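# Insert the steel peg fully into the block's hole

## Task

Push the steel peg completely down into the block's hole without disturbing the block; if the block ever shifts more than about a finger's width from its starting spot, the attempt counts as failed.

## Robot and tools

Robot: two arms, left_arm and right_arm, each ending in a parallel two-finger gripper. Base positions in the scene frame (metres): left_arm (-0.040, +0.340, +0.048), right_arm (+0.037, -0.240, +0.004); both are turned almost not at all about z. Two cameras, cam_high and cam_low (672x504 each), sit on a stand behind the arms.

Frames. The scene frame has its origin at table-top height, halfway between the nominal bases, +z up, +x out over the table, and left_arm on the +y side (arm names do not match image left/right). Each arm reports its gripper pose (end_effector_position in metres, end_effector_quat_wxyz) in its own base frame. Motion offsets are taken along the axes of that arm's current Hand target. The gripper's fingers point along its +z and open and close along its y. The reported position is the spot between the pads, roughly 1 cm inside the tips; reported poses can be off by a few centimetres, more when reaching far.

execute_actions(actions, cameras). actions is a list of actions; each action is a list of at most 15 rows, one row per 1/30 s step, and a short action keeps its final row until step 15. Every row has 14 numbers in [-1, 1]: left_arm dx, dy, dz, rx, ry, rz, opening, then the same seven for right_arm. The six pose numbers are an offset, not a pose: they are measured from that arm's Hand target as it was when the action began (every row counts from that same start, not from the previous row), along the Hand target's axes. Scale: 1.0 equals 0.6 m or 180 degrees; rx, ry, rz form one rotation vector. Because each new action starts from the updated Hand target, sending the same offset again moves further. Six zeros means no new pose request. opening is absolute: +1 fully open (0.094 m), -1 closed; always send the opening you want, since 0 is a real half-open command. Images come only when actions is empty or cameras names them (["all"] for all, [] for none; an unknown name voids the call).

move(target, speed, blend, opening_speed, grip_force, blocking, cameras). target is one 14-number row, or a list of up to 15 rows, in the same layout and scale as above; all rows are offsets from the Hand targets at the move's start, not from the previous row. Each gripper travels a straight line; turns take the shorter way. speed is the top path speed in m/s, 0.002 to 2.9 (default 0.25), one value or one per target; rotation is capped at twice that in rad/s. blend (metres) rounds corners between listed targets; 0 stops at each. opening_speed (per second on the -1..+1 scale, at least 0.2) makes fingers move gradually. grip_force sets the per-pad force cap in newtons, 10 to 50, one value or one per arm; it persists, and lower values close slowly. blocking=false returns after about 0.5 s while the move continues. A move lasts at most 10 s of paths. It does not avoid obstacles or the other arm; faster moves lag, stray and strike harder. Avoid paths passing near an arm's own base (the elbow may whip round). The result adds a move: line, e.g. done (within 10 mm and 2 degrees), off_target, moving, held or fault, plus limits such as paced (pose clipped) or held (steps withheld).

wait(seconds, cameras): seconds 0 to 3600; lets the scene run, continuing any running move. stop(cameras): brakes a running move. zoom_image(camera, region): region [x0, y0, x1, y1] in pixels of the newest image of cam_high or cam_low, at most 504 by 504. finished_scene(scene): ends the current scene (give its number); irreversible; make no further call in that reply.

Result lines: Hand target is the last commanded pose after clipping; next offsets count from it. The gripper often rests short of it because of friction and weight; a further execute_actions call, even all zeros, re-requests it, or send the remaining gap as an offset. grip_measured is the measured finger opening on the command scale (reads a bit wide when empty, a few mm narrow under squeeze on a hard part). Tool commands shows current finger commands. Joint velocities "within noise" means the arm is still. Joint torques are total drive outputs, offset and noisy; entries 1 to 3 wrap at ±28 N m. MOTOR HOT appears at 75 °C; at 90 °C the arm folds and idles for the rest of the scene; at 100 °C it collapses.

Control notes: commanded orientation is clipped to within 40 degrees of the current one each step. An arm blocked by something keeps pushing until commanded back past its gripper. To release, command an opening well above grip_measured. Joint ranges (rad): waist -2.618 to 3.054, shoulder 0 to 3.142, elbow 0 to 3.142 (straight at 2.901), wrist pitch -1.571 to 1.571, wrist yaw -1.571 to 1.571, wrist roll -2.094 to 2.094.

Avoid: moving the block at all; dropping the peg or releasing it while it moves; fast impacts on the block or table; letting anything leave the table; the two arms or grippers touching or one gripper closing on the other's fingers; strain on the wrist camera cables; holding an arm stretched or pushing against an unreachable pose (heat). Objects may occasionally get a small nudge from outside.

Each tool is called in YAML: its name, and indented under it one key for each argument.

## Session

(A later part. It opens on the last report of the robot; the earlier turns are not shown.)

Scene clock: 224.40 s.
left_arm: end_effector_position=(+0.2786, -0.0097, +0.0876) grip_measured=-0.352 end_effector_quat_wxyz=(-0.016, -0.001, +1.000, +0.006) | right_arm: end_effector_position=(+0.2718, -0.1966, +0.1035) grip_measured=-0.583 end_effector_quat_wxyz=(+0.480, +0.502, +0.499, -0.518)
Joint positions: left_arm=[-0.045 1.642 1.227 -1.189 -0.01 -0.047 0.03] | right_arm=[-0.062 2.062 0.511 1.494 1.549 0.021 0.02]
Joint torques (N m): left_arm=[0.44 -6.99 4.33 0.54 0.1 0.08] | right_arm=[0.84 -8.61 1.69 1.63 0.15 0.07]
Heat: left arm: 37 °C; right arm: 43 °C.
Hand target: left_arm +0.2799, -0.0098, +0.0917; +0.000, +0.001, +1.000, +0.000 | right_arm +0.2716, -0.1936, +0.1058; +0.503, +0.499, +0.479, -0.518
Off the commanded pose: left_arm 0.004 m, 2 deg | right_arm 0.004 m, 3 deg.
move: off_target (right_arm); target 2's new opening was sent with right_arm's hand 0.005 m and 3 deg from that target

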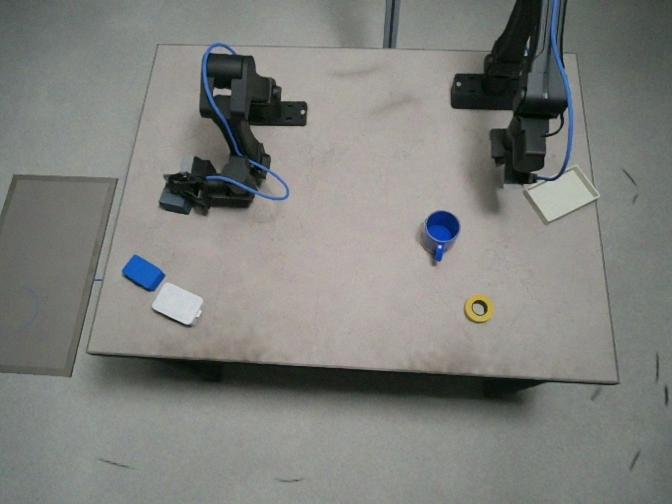

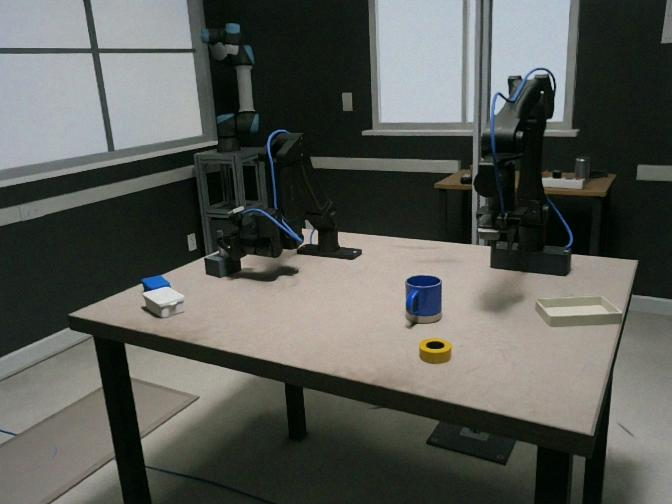

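move:
  target:
    - [0,0,0,0,0,0,-0.35,0,0,0,0,0,0,-0.8]
    - [0,0,0,0,0,0,-0.35,0.01,0.003,0.003,0,0,0,-0.8]
    - [0,0,0,0,0,0,-0.35,0.014,0.007,0.004,0,0,0,-0.8]
    - [0,0,0,0,0,0,-0.35,0.016,0.005,0.009,0,0,0,-0.8]
    - [0,0,0,0,0,0,-0.35,0.016,0,0.008,0,0,0,-0.8]
  speed: 0.02
  blend: [0,0.001,0.001,0.001,0]
  grip_force: 25
  cameras: ["all"]

zoom_image:
  camera: "cam_high"
  region: [156, 170, 186, 200]

zoom_image:
  camera: "cam_low"
  region: [205, 230, 240, 265]

Scene clock: 234.60 s.
left_arm: end_effector_position=(+0.2786, -0.0097, +0.0876) grip_measured=-0.352 end_effector_quat_wxyz=(-0.016, -0.001, +1.000, +0.006) | right_arm: end_effector_position=(+0.2715, -0.1966, +0.1030) grip_measured=-0.666 end_effector_quat_wxyz=(+0.486, +0.511, +0.490, -0.513)
Joint positions: left_arm=[-0.045 1.642 1.227 -1.189 -0.01 -0.047 0.03] | right_arm=[-0.062 2.066 0.516 1.493 1.557 0.05 0.016]
Joint torques (N m): left_arm=[0.43 -6.99 4.33 0.55 0.1 0.08] | right_arm=[-0.62 -6.11 1.58 1.5 -0.11 0.17]
Heat: left arm: 37 °C; right arm: 43 °C.
Hand target: left_arm +0.2799, -0.0098, +0.0917; +0.000, +0.001, +1.000, +0.000 | right_arm +0.2714, -0.1988, +0.0964; +0.503, +0.499, +0.479, -0.518
Off the commanded pose: left_arm 0.004 m, 2 deg | right_arm 0.007 m, 3 deg.
grip_force (N): 25, 25
move: off_target (right_arm)

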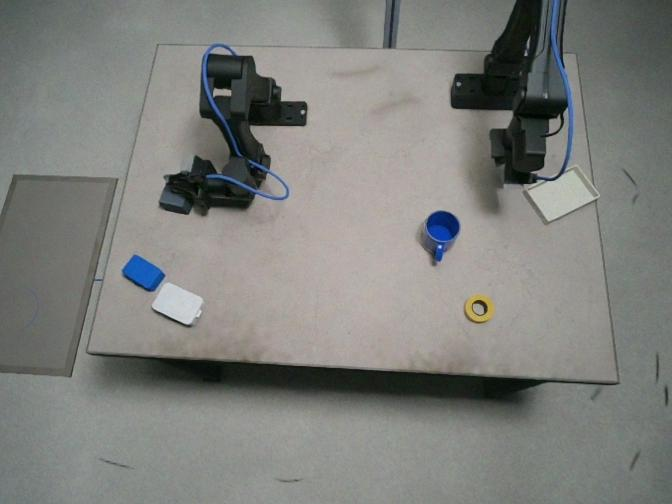

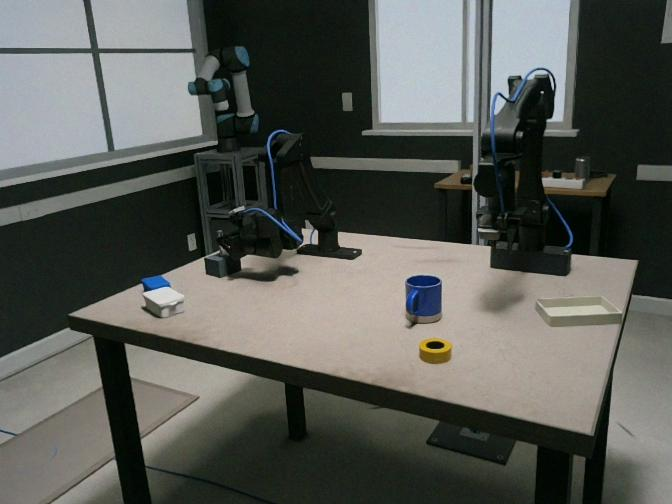

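Scaled by 16.800 from the camera's image (finer frame: 960x720).

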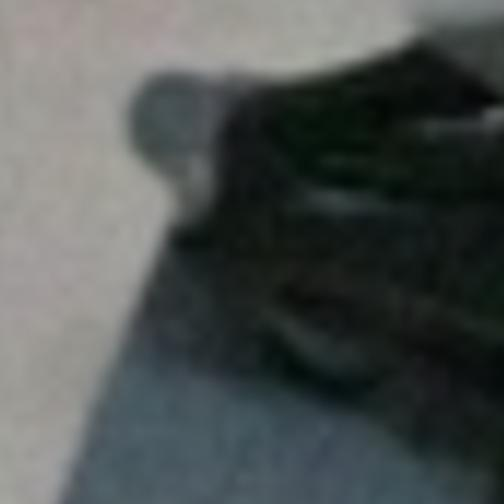

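Scaled by 14.400 from the camera's image (finer frame: 960x720).

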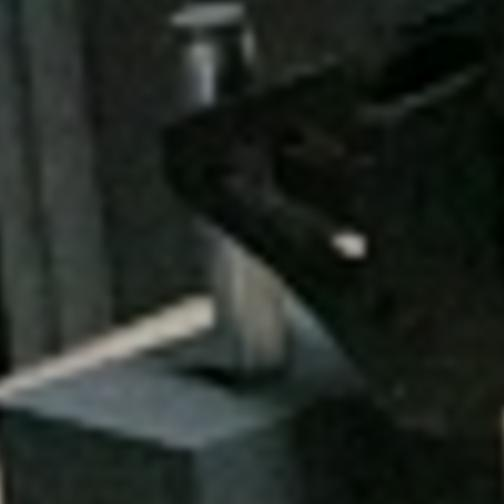

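move:
  target: [0,0,0,0,0,0,-0.35,-0.029,0.01,-0.004,0,0,0,-0.95]
  speed: 0.08
  grip_force: 50
  cameras: ["all"]

zoom_image:
  camera: "cam_high"
  region: [156, 170, 186, 200]

zoom_image:
  camera: "cam_low"
  region: [205, 230, 240, 265]

Scene clock: 241.13 s.
left_arm: end_effector_position=(+0.2786, -0.0097, +0.0876) grip_measured=-0.352 end_effector_quat_wxyz=(-0.016, -0.001, +1.000, +0.006) | right_arm: end_effector_position=(+0.2727, -0.1967, +0.1035) grip_measured=-0.685 end_effector_quat_wxyz=(+0.475, +0.500, +0.501, -0.523)
Joint positions: left_arm=[-0.045 1.642 1.227 -1.189 -0.01 -0.047 0.03] | right_arm=[-0.062 2.066 0.52 1.493 1.556 0.004 0.015]
Joint torques (N m): left_arm=[0.46 -6.98 4.29 0.54 0.09 0.07] | right_arm=[0.31 -11.28 2.71 1.5 0.02 -0.05]
Heat: left arm: 37 °C; right arm: 43 °C.
Hand target: left_arm +0.2799, -0.0098, +0.0917; +0.000, +0.001, +1.000, +0.000 | right_arm +0.2775, -0.1959, +0.1138; +0.503, +0.500, +0.479, -0.518
Off the commanded pose: left_arm 0.004 m, 2 deg | right_arm 0.011 m, 4 deg.
move: off_target (right_arm)

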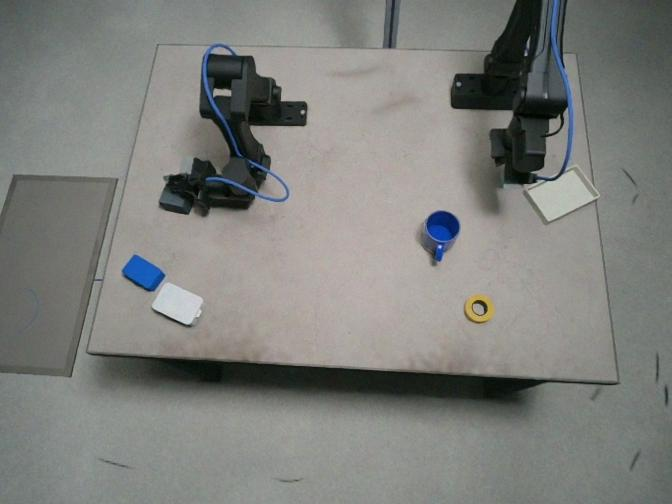

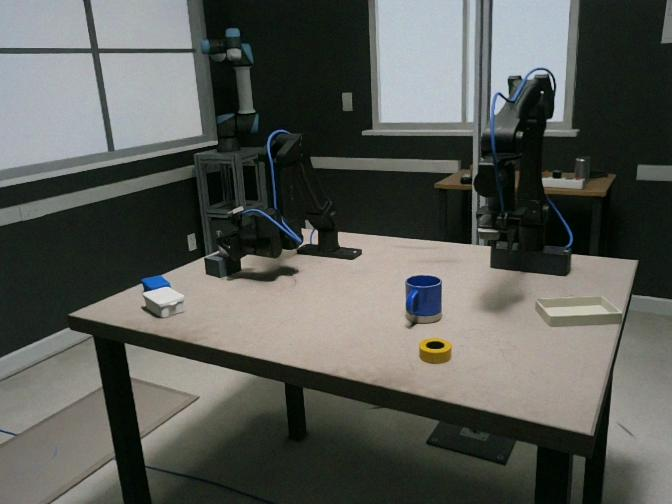

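Scaled by 16.800 from the camera's image (finer frame: 960x720).

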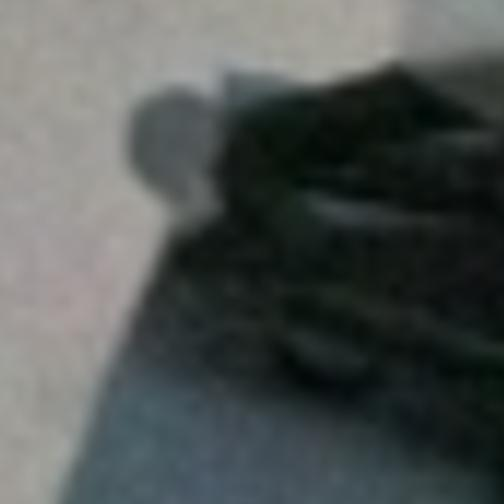

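Scaled by 14.400 from the camera's image (finer frame: 960x720).

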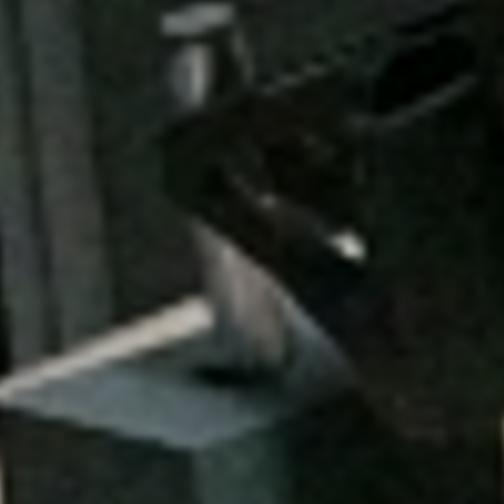

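move:
  target:
    - [0,0,0,0,0,0,-0.35,-0.05,0,0,0,0,0,-0.95]
    - [0,0,0,0,0,0,-0.35,0.003,0.0,0.0,0,0,0.0,-0.95]
  speed: 0.08
  cameras: ["all"]

zoom_image:
  camera: "cam_high"
  region: [156, 170, 186, 200]

zoom_image:
  camera: "cam_low"
  region: [205, 230, 240, 265]

Scene clock: 248.30 s.
left_arm: end_effector_position=(+0.2786, -0.0097, +0.0876) grip_measured=-0.352 end_effector_quat_wxyz=(-0.016, -0.001, +1.000, +0.006) | right_arm: end_effector_position=(+0.2739, -0.1968, +0.1121) grip_measured=-0.685 end_effector_quat_wxyz=(+0.479, +0.501, +0.499, -0.520)
Joint positions: left_arm=[-0.045 1.642 1.227 -1.189 -0.01 -0.047 0.03] | right_arm=[-0.062 2.029 0.52 1.476 1.551 -0.004 0.015]
Joint torques (N m): left_arm=[0.42 -6.98 4.3 0.53 0.1 0.08] | right_arm=[0.28 -7.12 2.85 1.61 0.04 0.11]
Heat: left arm: 37 °C; right arm: 43 °C.
Hand target: left_arm +0.2799, -0.0098, +0.0917; +0.000, +0.001, +1.000, +0.000 | right_arm +0.2775, -0.1960, +0.1119; +0.503, +0.500, +0.479, -0.518
Off the commanded pose: left_arm 0.004 m, 2 deg | right_arm 0.004 m, 4 deg.
move: off_target (right_arm)

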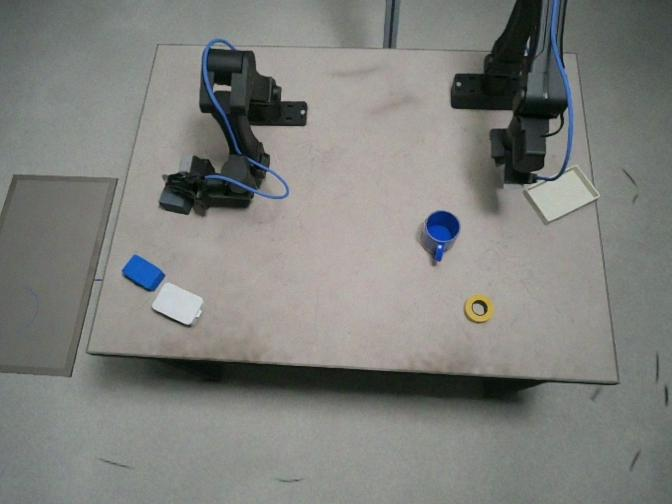

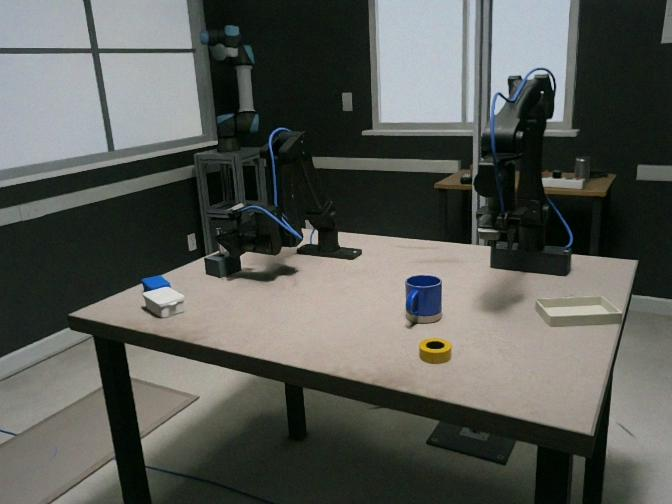

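Scaled by 16.800 from the camera's image (finer frame: 960x720).

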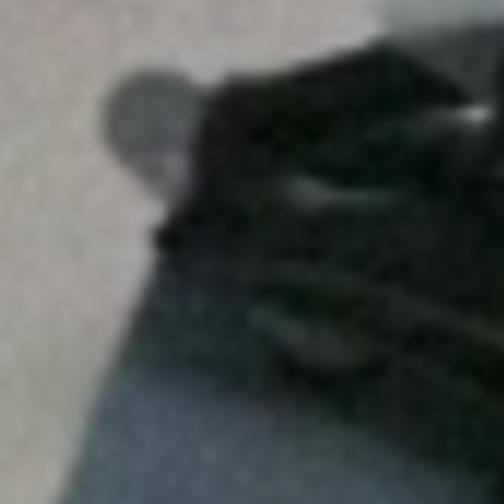

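Scaled by 14.400 from the camera's image (finer frame: 960x720).

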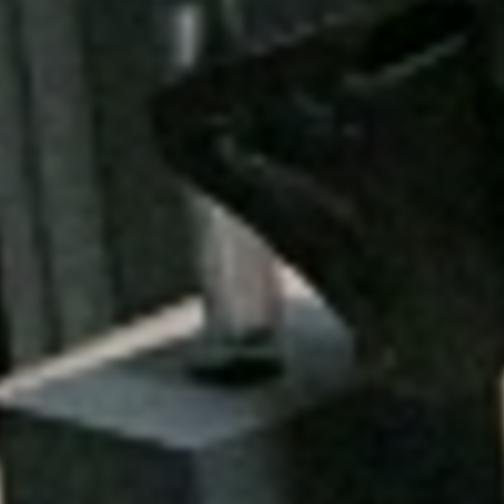

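move:
  target:
    - [0,0,0,0,0,0,-0.35,-0.05,-0.0017,0.0035,0,0,0,-0.95]
    - [0,0,0,0,0,0,-0.35,0.025,-0.0017,0.0035,0,0,0.0,-0.95]
  speed: 0.07
  cameras: ["all"]

zoom_image:
  camera: "cam_high"
  region: [156, 170, 186, 200]

zoom_image:
  camera: "cam_low"
  region: [205, 230, 240, 265]

Scene clock: 256.90 s.
left_arm: end_effector_position=(+0.2786, -0.0097, +0.0876) grip_measured=-0.352 end_effector_quat_wxyz=(-0.016, -0.001, +1.000, +0.006) | right_arm: end_effector_position=(+0.2732, -0.1967, +0.1032) grip_measured=-0.685 end_effector_quat_wxyz=(+0.485, +0.509, +0.492, -0.514)
Joint positions: left_arm=[-0.045 1.642 1.227 -1.189 -0.01 -0.047 0.03] | right_arm=[-0.062 2.068 0.521 1.493 1.554 0.042 0.015]
Joint torques (N m): left_arm=[0.42 -6.99 4.3 0.53 0.1 0.08] | right_arm=[-0.49 -5.6 2.63 1.52 -0.08 0.14]
Heat: left arm: 37 °C; right arm: 43 °C.
Hand target: left_arm +0.2799, -0.0098, +0.0917; +0.000, +0.001, +1.000, +0.000 | right_arm +0.2764, -0.1987, +0.0971; +0.503, +0.500, +0.479, -0.518
Off the commanded pose: left_arm 0.004 m, 2 deg | right_arm 0.007 m, 3 deg.
move: off_target (right_arm)

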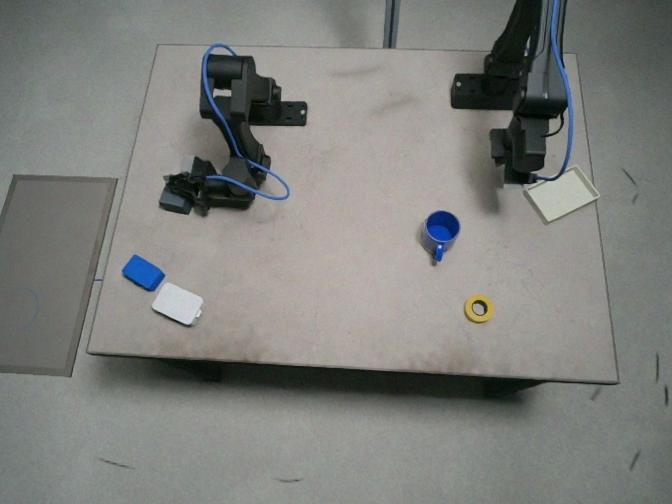

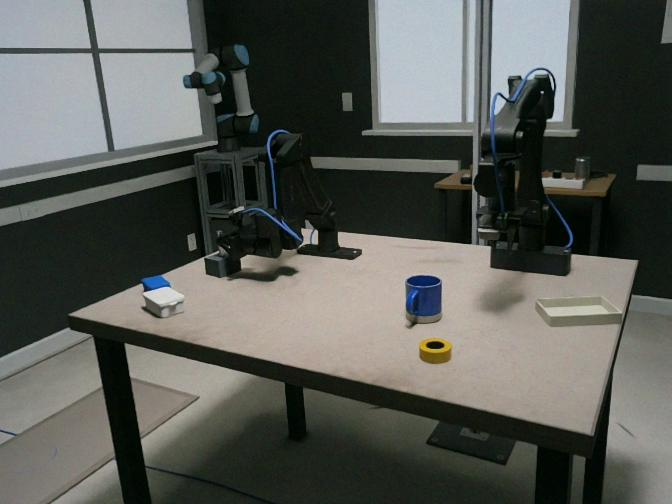

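Scaled by 16.800 from the camera's image (finer frame: 960x720).

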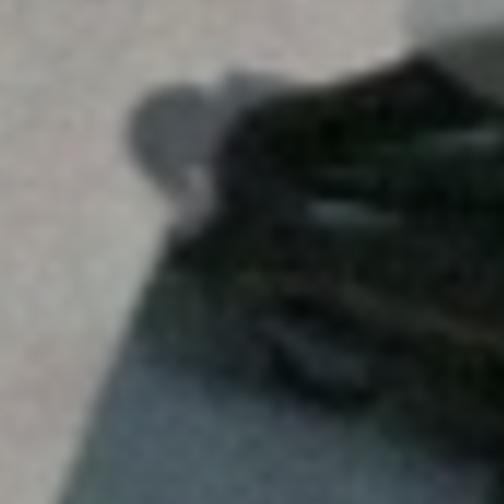

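Scaled by 14.400 from the camera's image (finer frame: 960x720).

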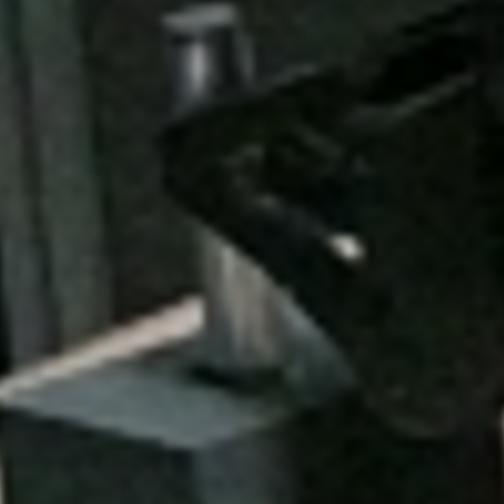

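move:
  target:
    - [0,0,0,0,0,0,-0.35,-0.06,0,0.004,0,0,0,-0.95]
    - [0,0,0,0,0,0,-0.35,0.003,0,0.004,0,0,0.0,-0.95]
  speed: 0.07
  cameras: ["all"]

zoom_image:
  camera: "cam_high"
  region: [156, 170, 186, 200]

zoom_image:
  camera: "cam_low"
  region: [205, 230, 240, 265]

Scene clock: 263.03 s.
left_arm: end_effector_position=(+0.2786, -0.0097, +0.0876) grip_measured=-0.352 end_effector_quat_wxyz=(-0.016, -0.001, +1.000, +0.006) | right_arm: end_effector_position=(+0.2738, -0.1981, +0.1031) grip_measured=-0.685 end_effector_quat_wxyz=(+0.486, +0.511, +0.489, -0.513)
Joint positions: left_arm=[-0.045 1.642 1.227 -1.189 -0.01 -0.047 0.03] | right_arm=[-0.067 2.071 0.526 1.494 1.553 0.046 0.015]
Joint torques (N m): left_arm=[0.43 -6.99 4.3 0.53 0.1 0.07] | right_arm=[-0.79 -5.3 2.32 1.53 -0.15 0.13]
Heat: left arm: 37 °C; right arm: 43 °C.
Hand target: left_arm +0.2799, -0.0098, +0.0917; +0.000, +0.001, +1.000, +0.000 | right_arm +0.2764, -0.2011, +0.0953; +0.503, +0.499, +0.479, -0.518
Off the commanded pose: left_arm 0.004 m, 2 deg | right_arm 0.009 m, 3 deg.
move: off_target (right_arm)

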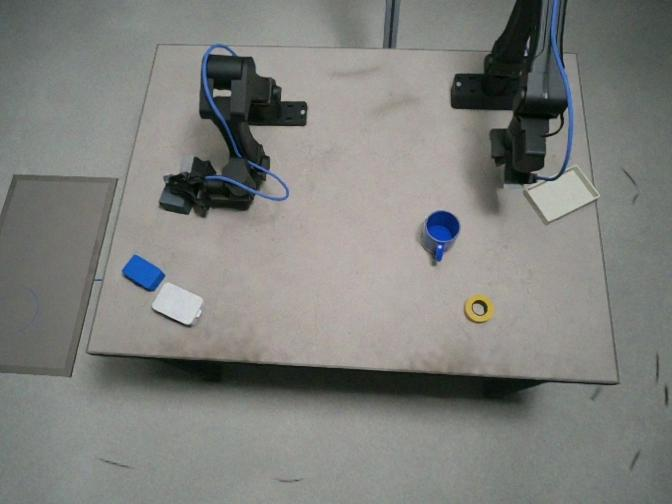

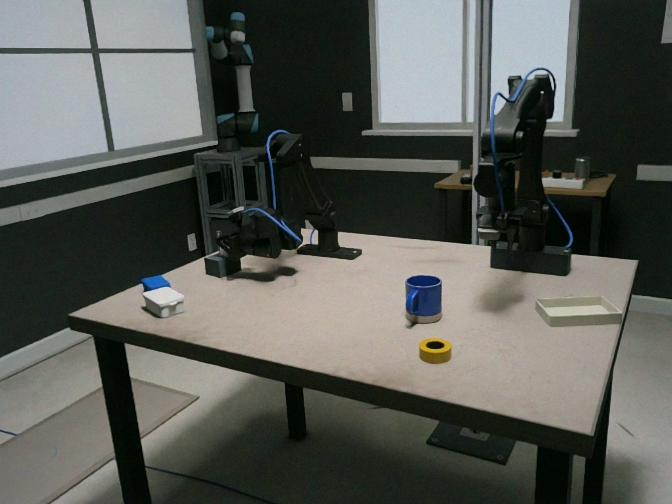

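Scaled by 16.800 from the camera's image (finer frame: 960x720).

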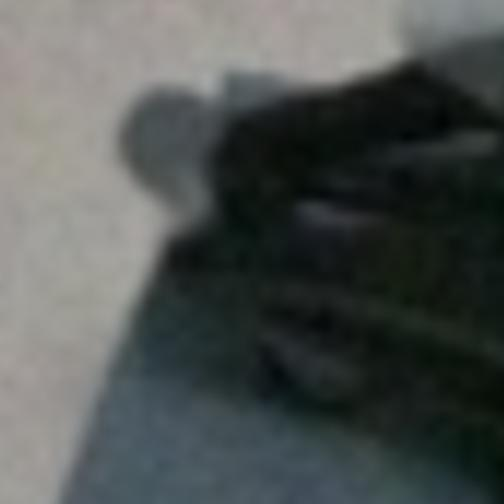

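Scaled by 14.400 from the camera's image (finer frame: 960x720).

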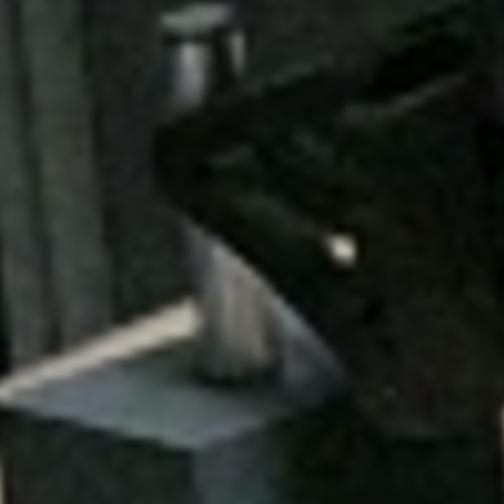

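move:
  target:
    - [0,0,0,0,0,0,-0.35,-0.06,-0.004,0.0005,0,0,0,-0.95]
    - [0,0,0,0,0,0,-0.35,0.0,-0.004,0.0005,0,0,0.0,-0.95]
  speed: 0.07
  cameras: ["all"]

zoom_image:
  camera: "cam_high"
  region: [156, 170, 186, 200]

zoom_image:
  camera: "cam_low"
  region: [205, 230, 240, 265]

Scene clock: 269.57 s.
left_arm: end_effector_position=(+0.2786, -0.0097, +0.0876) grip_measured=-0.352 end_effector_quat_wxyz=(-0.016, -0.001, +1.000, +0.006) | right_arm: end_effector_position=(+0.2740, -0.1980, +0.1032) grip_measured=-0.685 end_effector_quat_wxyz=(+0.488, +0.509, +0.492, -0.511)
Joint positions: left_arm=[-0.045 1.642 1.227 -1.189 -0.01 -0.047 0.03] | right_arm=[-0.067 2.067 0.52 1.495 1.544 0.046 0.015]
Joint torques (N m): left_arm=[0.42 -6.98 4.31 0.53 0.1 0.08] | right_arm=[-0.94 -5.14 2.06 1.62 -0.07 0.12]
Heat: left arm: 37 °C; right arm: 43 °C.
Hand target: left_arm +0.2799, -0.0098, +0.0917; +0.000, +0.001, +1.000, +0.000 | right_arm +0.2739, -0.2013, +0.0954; +0.503, +0.499, +0.479, -0.518
Off the commanded pose: left_arm 0.004 m, 2 deg | right_arm 0.009 m, 3 deg.
move: off_target (right_arm)

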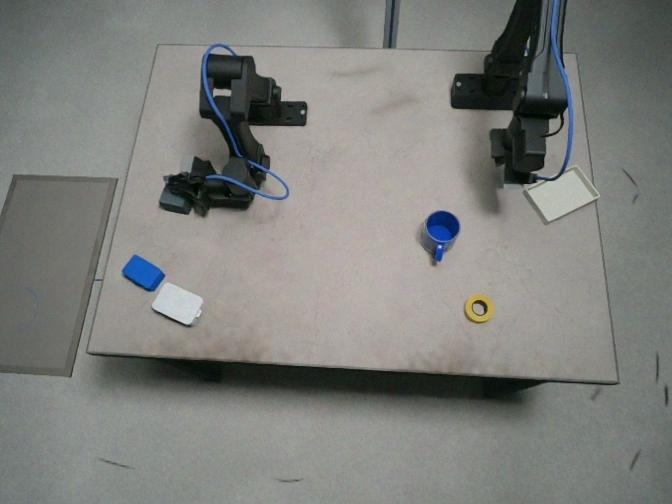

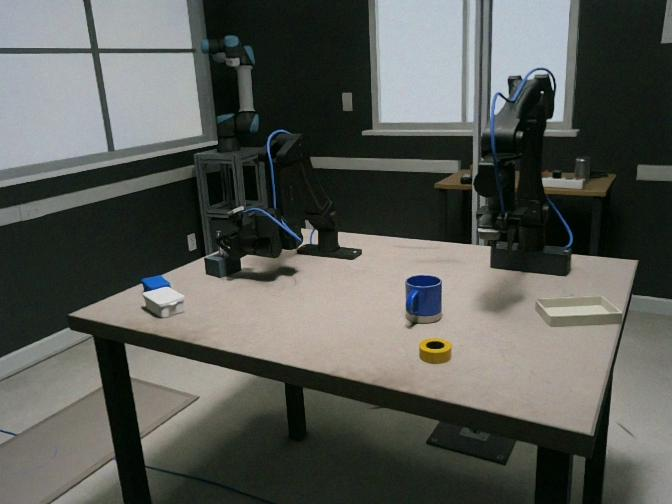

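Scaled by 16.800 from the camera's image (finer frame: 960x720).

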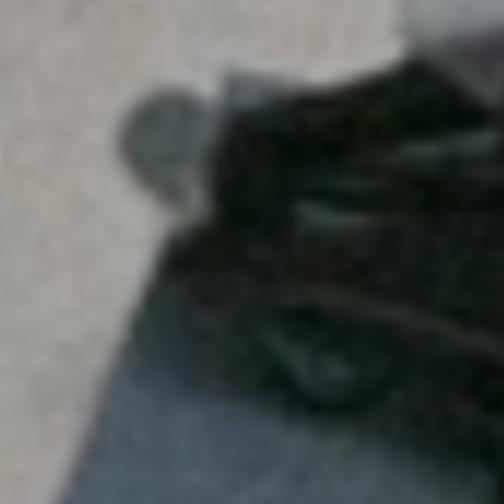

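Scaled by 14.400 from the camera's image (finer frame: 960x720).

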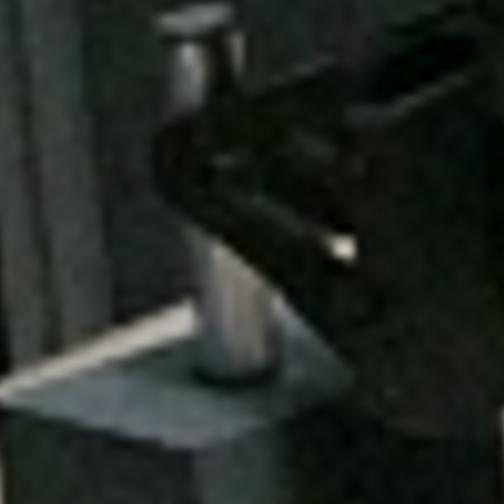

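move:
  target:
    - [0,0,0,0,0,0,-0.35,0.0,0,0,0,0,0,-0.95]
    - [0,0,0,0,0,0,-0.35,0.0,0,0,0,0,0,-0.55]
  opening_speed: 0.5
  cameras: ["all"]

zoom_image:
  camera: "cam_high"
  region: [156, 170, 186, 200]

zoom_image:
  camera: "cam_low"
  region: [205, 230, 240, 265]

Scene clock: 274.17 s.
left_arm: end_effector_position=(+0.2786, -0.0097, +0.0876) grip_measured=-0.352 end_effector_quat_wxyz=(-0.016, -0.001, +1.000, +0.006) | right_arm: end_effector_position=(+0.2739, -0.1989, +0.0980) grip_measured=-0.553 end_effector_quat_wxyz=(+0.484, +0.504, +0.497, -0.515)
Joint positions: left_arm=[-0.045 1.642 1.227 -1.189 -0.01 -0.047 0.03] | right_arm=[-0.07 2.087 0.52 1.495 1.539 0.049 0.021]
Joint torques (N m): left_arm=[0.44 -6.97 4.3 0.54 0.09 0.08] | right_arm=[-0.59 -6.74 2.07 1.7 0.05 0.06]
Heat: left arm: 37 °C; right arm: 43 °C.
Hand target: left_arm +0.2799, -0.0098, +0.0917; +0.000, +0.001, +1.000, +0.000 | right_arm +0.2739, -0.2013, +0.0953; +0.503, +0.499, +0.479, -0.518
Off the commanded pose: left_arm 0.004 m, 2 deg | right_arm 0.004 m, 3 deg.
move: done; target 2's new opening was sent with right_arm's hand 0.009 m and 3 deg from that target

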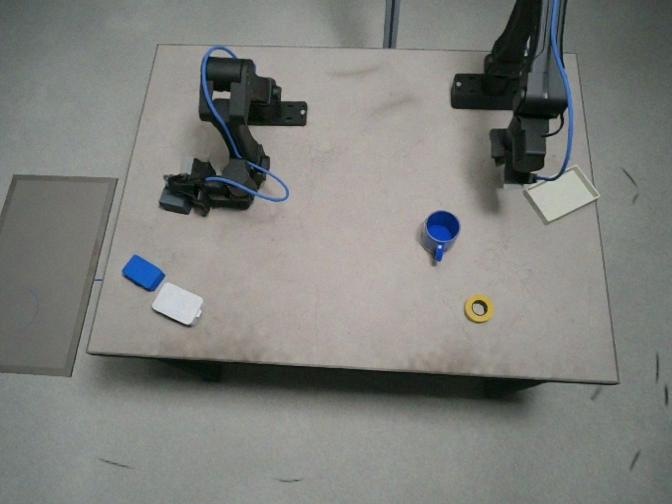

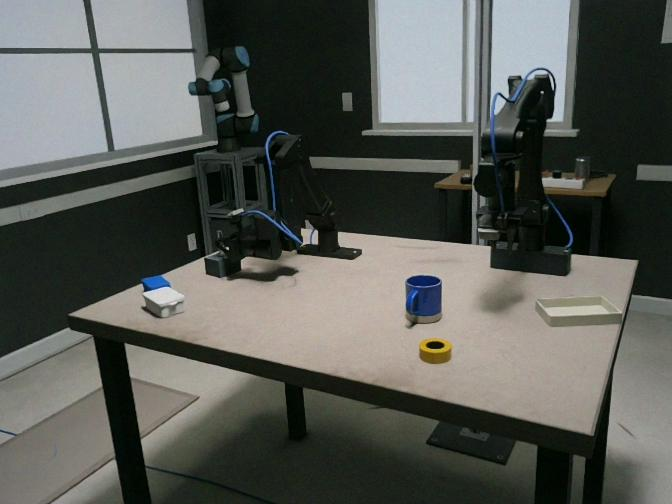

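Scaled by 16.800 from the camera's image (finer frame: 960x720).

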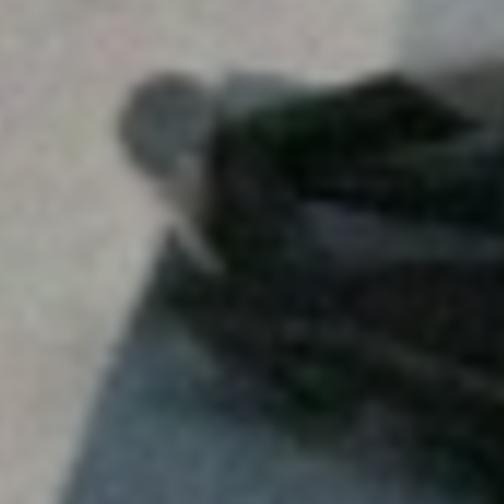

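Scaled by 14.400 from the camera's image (finer frame: 960x720).

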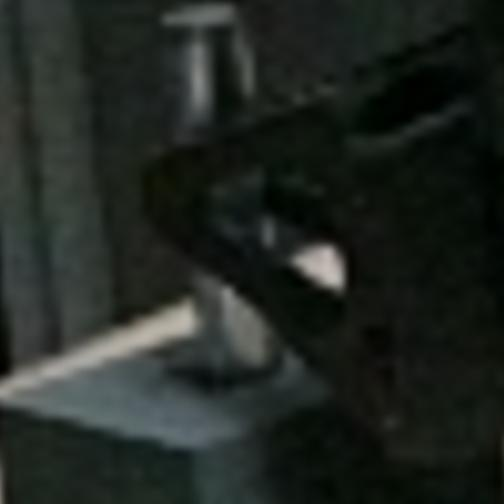

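move:
  target:
    - [0,0,0,0,0,0,-0.35,0,0,0,0,0,0,-0.64]
    - [0,0,0,0,0,0,-0.35,0,-0.01,0,0,0,0,-0.64]
    - [0,0,0,0,0,0,-0.35,0,0.01,0,0,0,0,-0.64]
    - [0,0,0,0,0,0,-0.35,0,0.0,0,0,0,0,-0.64]
  speed: 0.03
  cameras: ["all"]

zoom_image:
  camera: "cam_high"
  region: [156, 170, 186, 200]

zoom_image:
  camera: "cam_low"
  region: [205, 230, 240, 265]

Scene clock: 281.93 s.
left_arm: end_effector_position=(+0.2786, -0.0097, +0.0876) grip_measured=-0.352 end_effector_quat_wxyz=(-0.016, -0.001, +1.000, +0.006) | right_arm: end_effector_position=(+0.2754, -0.1993, +0.0963) grip_measured=-0.637 end_effector_quat_wxyz=(+0.483, +0.503, +0.498, -0.515)
Joint positions: left_arm=[-0.045 1.642 1.227 -1.189 -0.01 -0.047 0.03] | right_arm=[-0.071 2.096 0.527 1.494 1.538 0.049 0.017]
Joint torques (N m): left_arm=[0.42 -6.99 4.29 0.53 0.09 0.07] | right_arm=[-0.61 -7.6 1.62 1.75 0.03 0.03]
Heat: left arm: 37 °C; right arm: 43 °C.
Hand target: left_arm +0.2799, -0.0098, +0.0917; +0.000, +0.001, +1.000, +0.000 | right_arm +0.2739, -0.2013, +0.0954; +0.503, +0.499, +0.479, -0.518
Off the commanded pose: left_arm 0.004 m, 2 deg | right_arm 0.003 m, 3 deg.
move: off_target (right_arm)

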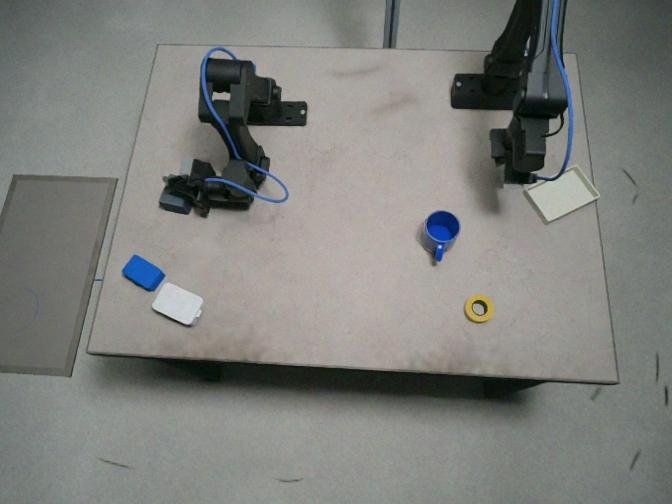

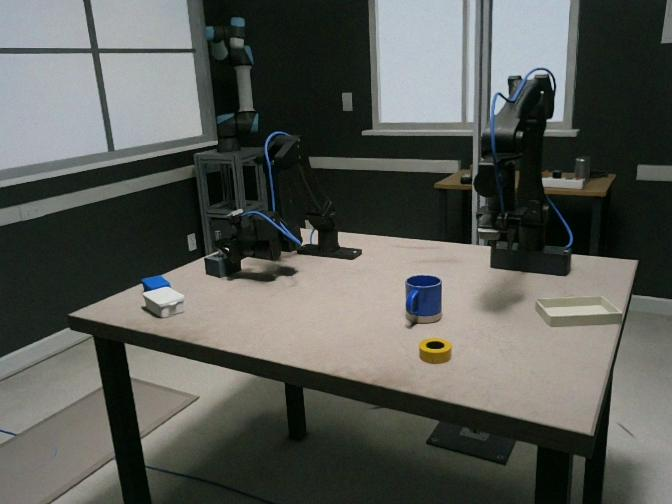

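Scaled by 16.800 from the camera's image (finer frame: 960x720).

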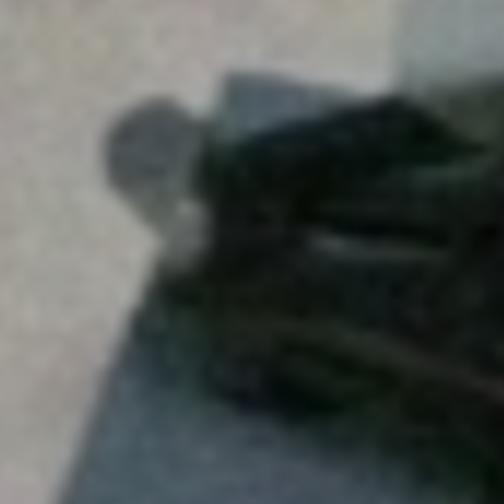

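Scaled by 14.400 from the camera's image (finer frame: 960x720).

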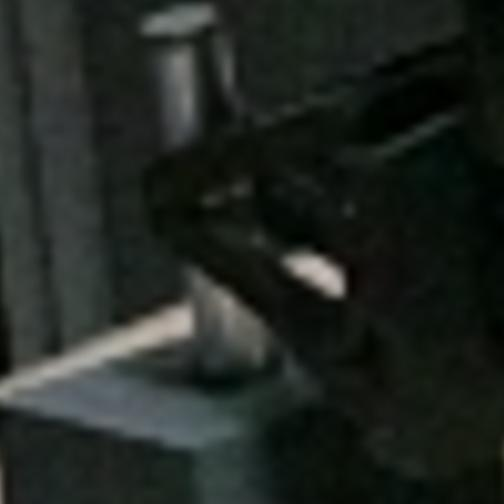

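move:
  target:
    - [0,0,0,0,0,0,-0.35,0,-0.012,0,0,0,0,-0.64]
    - [0,0,0,0,0,0,-0.35,0,0.002,0,0,0,0,-0.64]
    - [0,0,0,0,0,0,-0.35,0,-0.007,0,0,0,0,-0.64]
    - [0,0,0,0,0,0,-0.35,0,-0.007,0,0,0,0,-0.95]
    - [0,0,0,0,0,0,-0.35,0.012,-0.005,0.005,0,0,0,-0.95]
    - [0,0,0,0,0,0,-0.35,0.014,0.0,-0.006,0,0,0,-0.95]
    - [0,0,0,0,0,0,-0.35,0.014,-0.01,0,0,0,0,-0.95]
  speed: 0.04
  cameras: ["all"]

zoom_image:
  camera: "cam_high"
  region: [156, 170, 186, 200]

zoom_image:
  camera: "cam_low"
  region: [205, 230, 240, 265]

Scene clock: 292.53 s.
left_arm: end_effector_position=(+0.2786, -0.0097, +0.0876) grip_measured=-0.352 end_effector_quat_wxyz=(-0.016, -0.001, +1.000, +0.006) | right_arm: end_effector_position=(+0.2715, -0.1997, +0.0928) grip_measured=-0.696 end_effector_quat_wxyz=(+0.488, +0.513, +0.488, -0.511)
Joint positions: left_arm=[-0.045 1.642 1.227 -1.189 -0.01 -0.047 0.03] | right_arm=[-0.073 2.106 0.519 1.494 1.544 0.094 0.014]
Joint torques (N m): left_arm=[0.46 -6.99 4.31 0.53 0.1 0.06] | right_arm=[-0.57 -6.68 0.76 1.64 -0.04 0.05]
Heat: left arm: 37 °C; right arm: 43 °C.
Hand target: left_arm +0.2799, -0.0098, +0.0917; +0.000, +0.001, +1.000, +0.000 | right_arm +0.2679, -0.2015, +0.0868; +0.503, +0.499, +0.479, -0.518
Off the commanded pose: left_arm 0.004 m, 2 deg | right_arm 0.007 m, 3 deg.
move: off_target (right_arm); target 4's new opening was sent with right_arm's hand 0.004 m and 4 deg from that target

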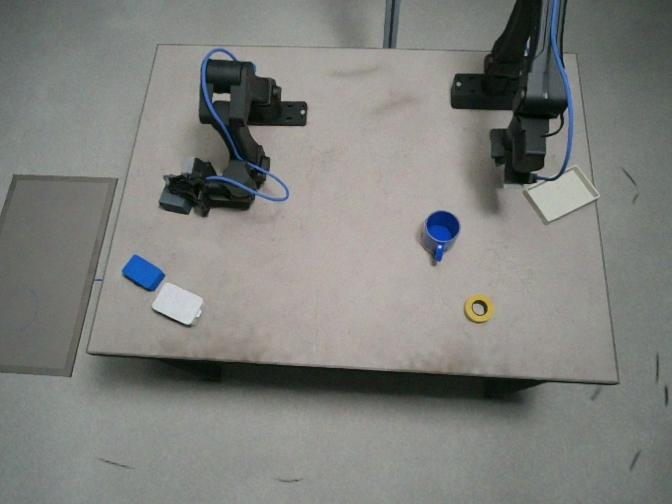

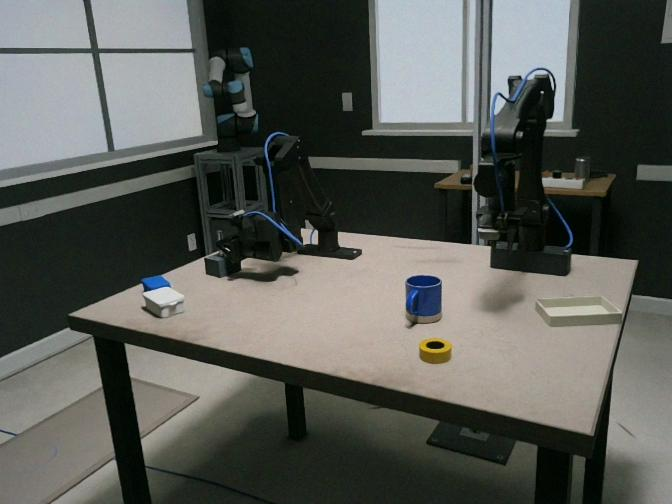

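Scaled by 16.800 from the camera's image (finer frame: 960x720).

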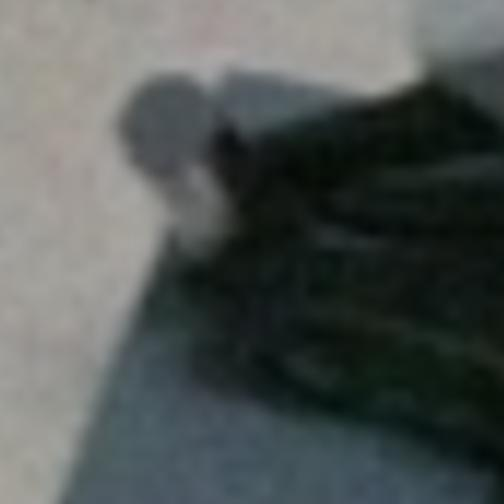

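Scaled by 14.400 from the camera's image (finer frame: 960x720).

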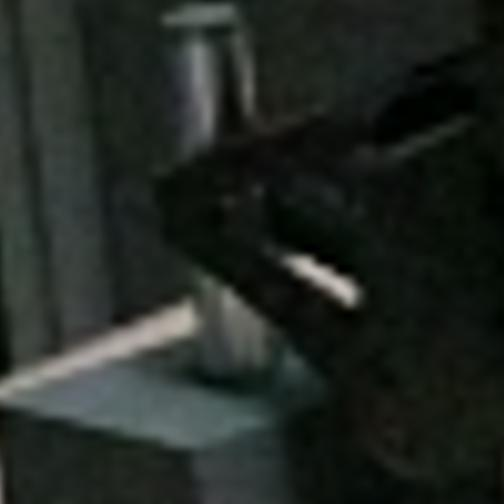

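move:
  target:
    - [0,0,0,0,0,0,-0.35,0.004,0.016,0,0,0,0,-0.95]
    - [0,0,0,0,0,0,-0.35,0.004,0.016,0.007,0,0,0,-0.95]
    - [0,0,0,0,0,0,-0.35,0.004,-0.006,0.007,0,0,0,-0.95]
    - [0,0,0,0,0,0,-0.35,0.004,-0.006,-0.008,0,0,0,-0.95]
    - [0,0,0,0,0,0,-0.35,0.004,0.016,-0.008,0,0,0,-0.95]
    - [0,0,0,0,0,0,-0.35,0.004,0.016,-0.012,0,0,0,-0.95]
    - [0,0,0,0,0,0,-0.35,0.004,-0.006,-0.012,0,0,0,-0.95]
    - [0,0,0,0,0,0,-0.35,0.004,0,0,0,0,0,-0.95]
  speed: 0.012
  blend: [0.001,0.001,0.001,0.001,0.001,0.001,0.001,0]
  cameras: ["all"]

zoom_image:
  camera: "cam_high"
  region: [156, 170, 186, 200]

zoom_image:
  camera: "cam_low"
  region: [205, 230, 240, 265]

Scene clock: 310.07 s.
left_arm: end_effector_position=(+0.2786, -0.0097, +0.0876) grip_measured=-0.352 end_effector_quat_wxyz=(-0.016, -0.001, +1.000, +0.006) | right_arm: end_effector_position=(+0.2713, -0.1994, +0.0921) grip_measured=-0.696 end_effector_quat_wxyz=(+0.494, +0.519, +0.481, -0.505)
Joint positions: left_arm=[-0.045 1.642 1.227 -1.189 -0.01 -0.047 0.03] | right_arm=[-0.072 2.109 0.519 1.495 1.547 0.123 0.014]
Joint torques (N m): left_arm=[0.43 -6.98 4.31 0.53 0.09 0.07] | right_arm=[-0.68 -6.3 0.8 1.54 -0.07 -0.08]
Heat: left arm: 37 °C; right arm: 43 °C.
Hand target: left_arm +0.2799, -0.0098, +0.0917; +0.000, +0.001, +1.000, +0.000 | right_arm +0.2680, -0.2016, +0.0845; +0.503, +0.499, +0.479, -0.518
Off the commanded pose: left_arm 0.004 m, 2 deg | right_arm 0.009 m, 3 deg.
move: off_target (right_arm)

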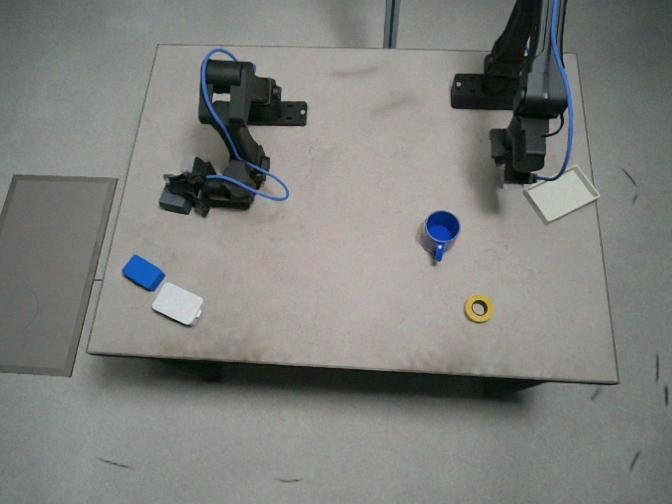

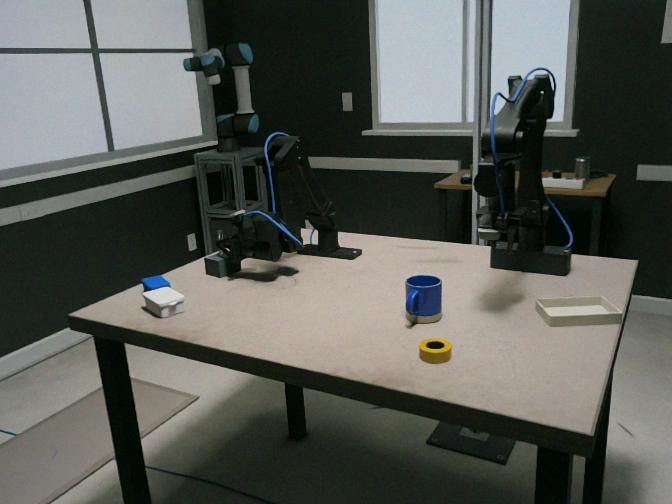

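Scaled by 16.800 from the camera's image (finer frame: 960x720).

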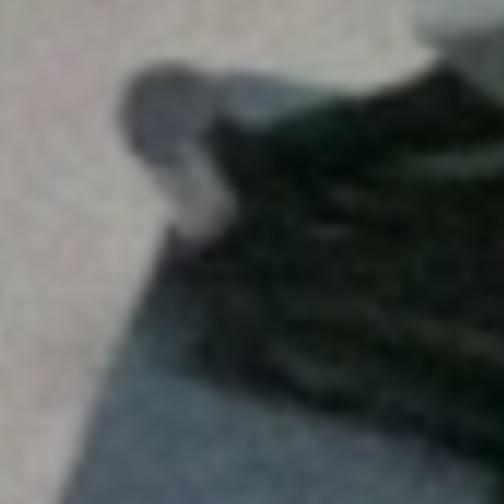

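Scaled by 14.400 from the camera's image (finer frame: 960x720).

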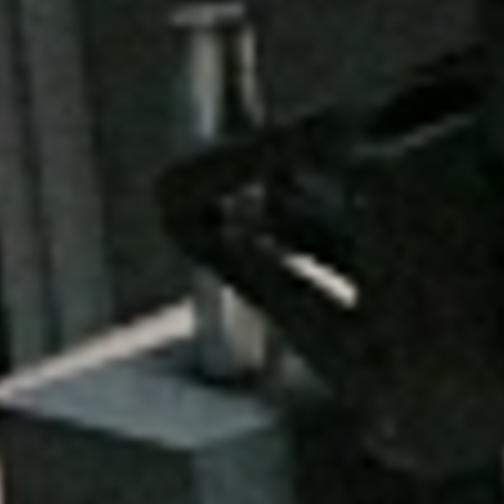

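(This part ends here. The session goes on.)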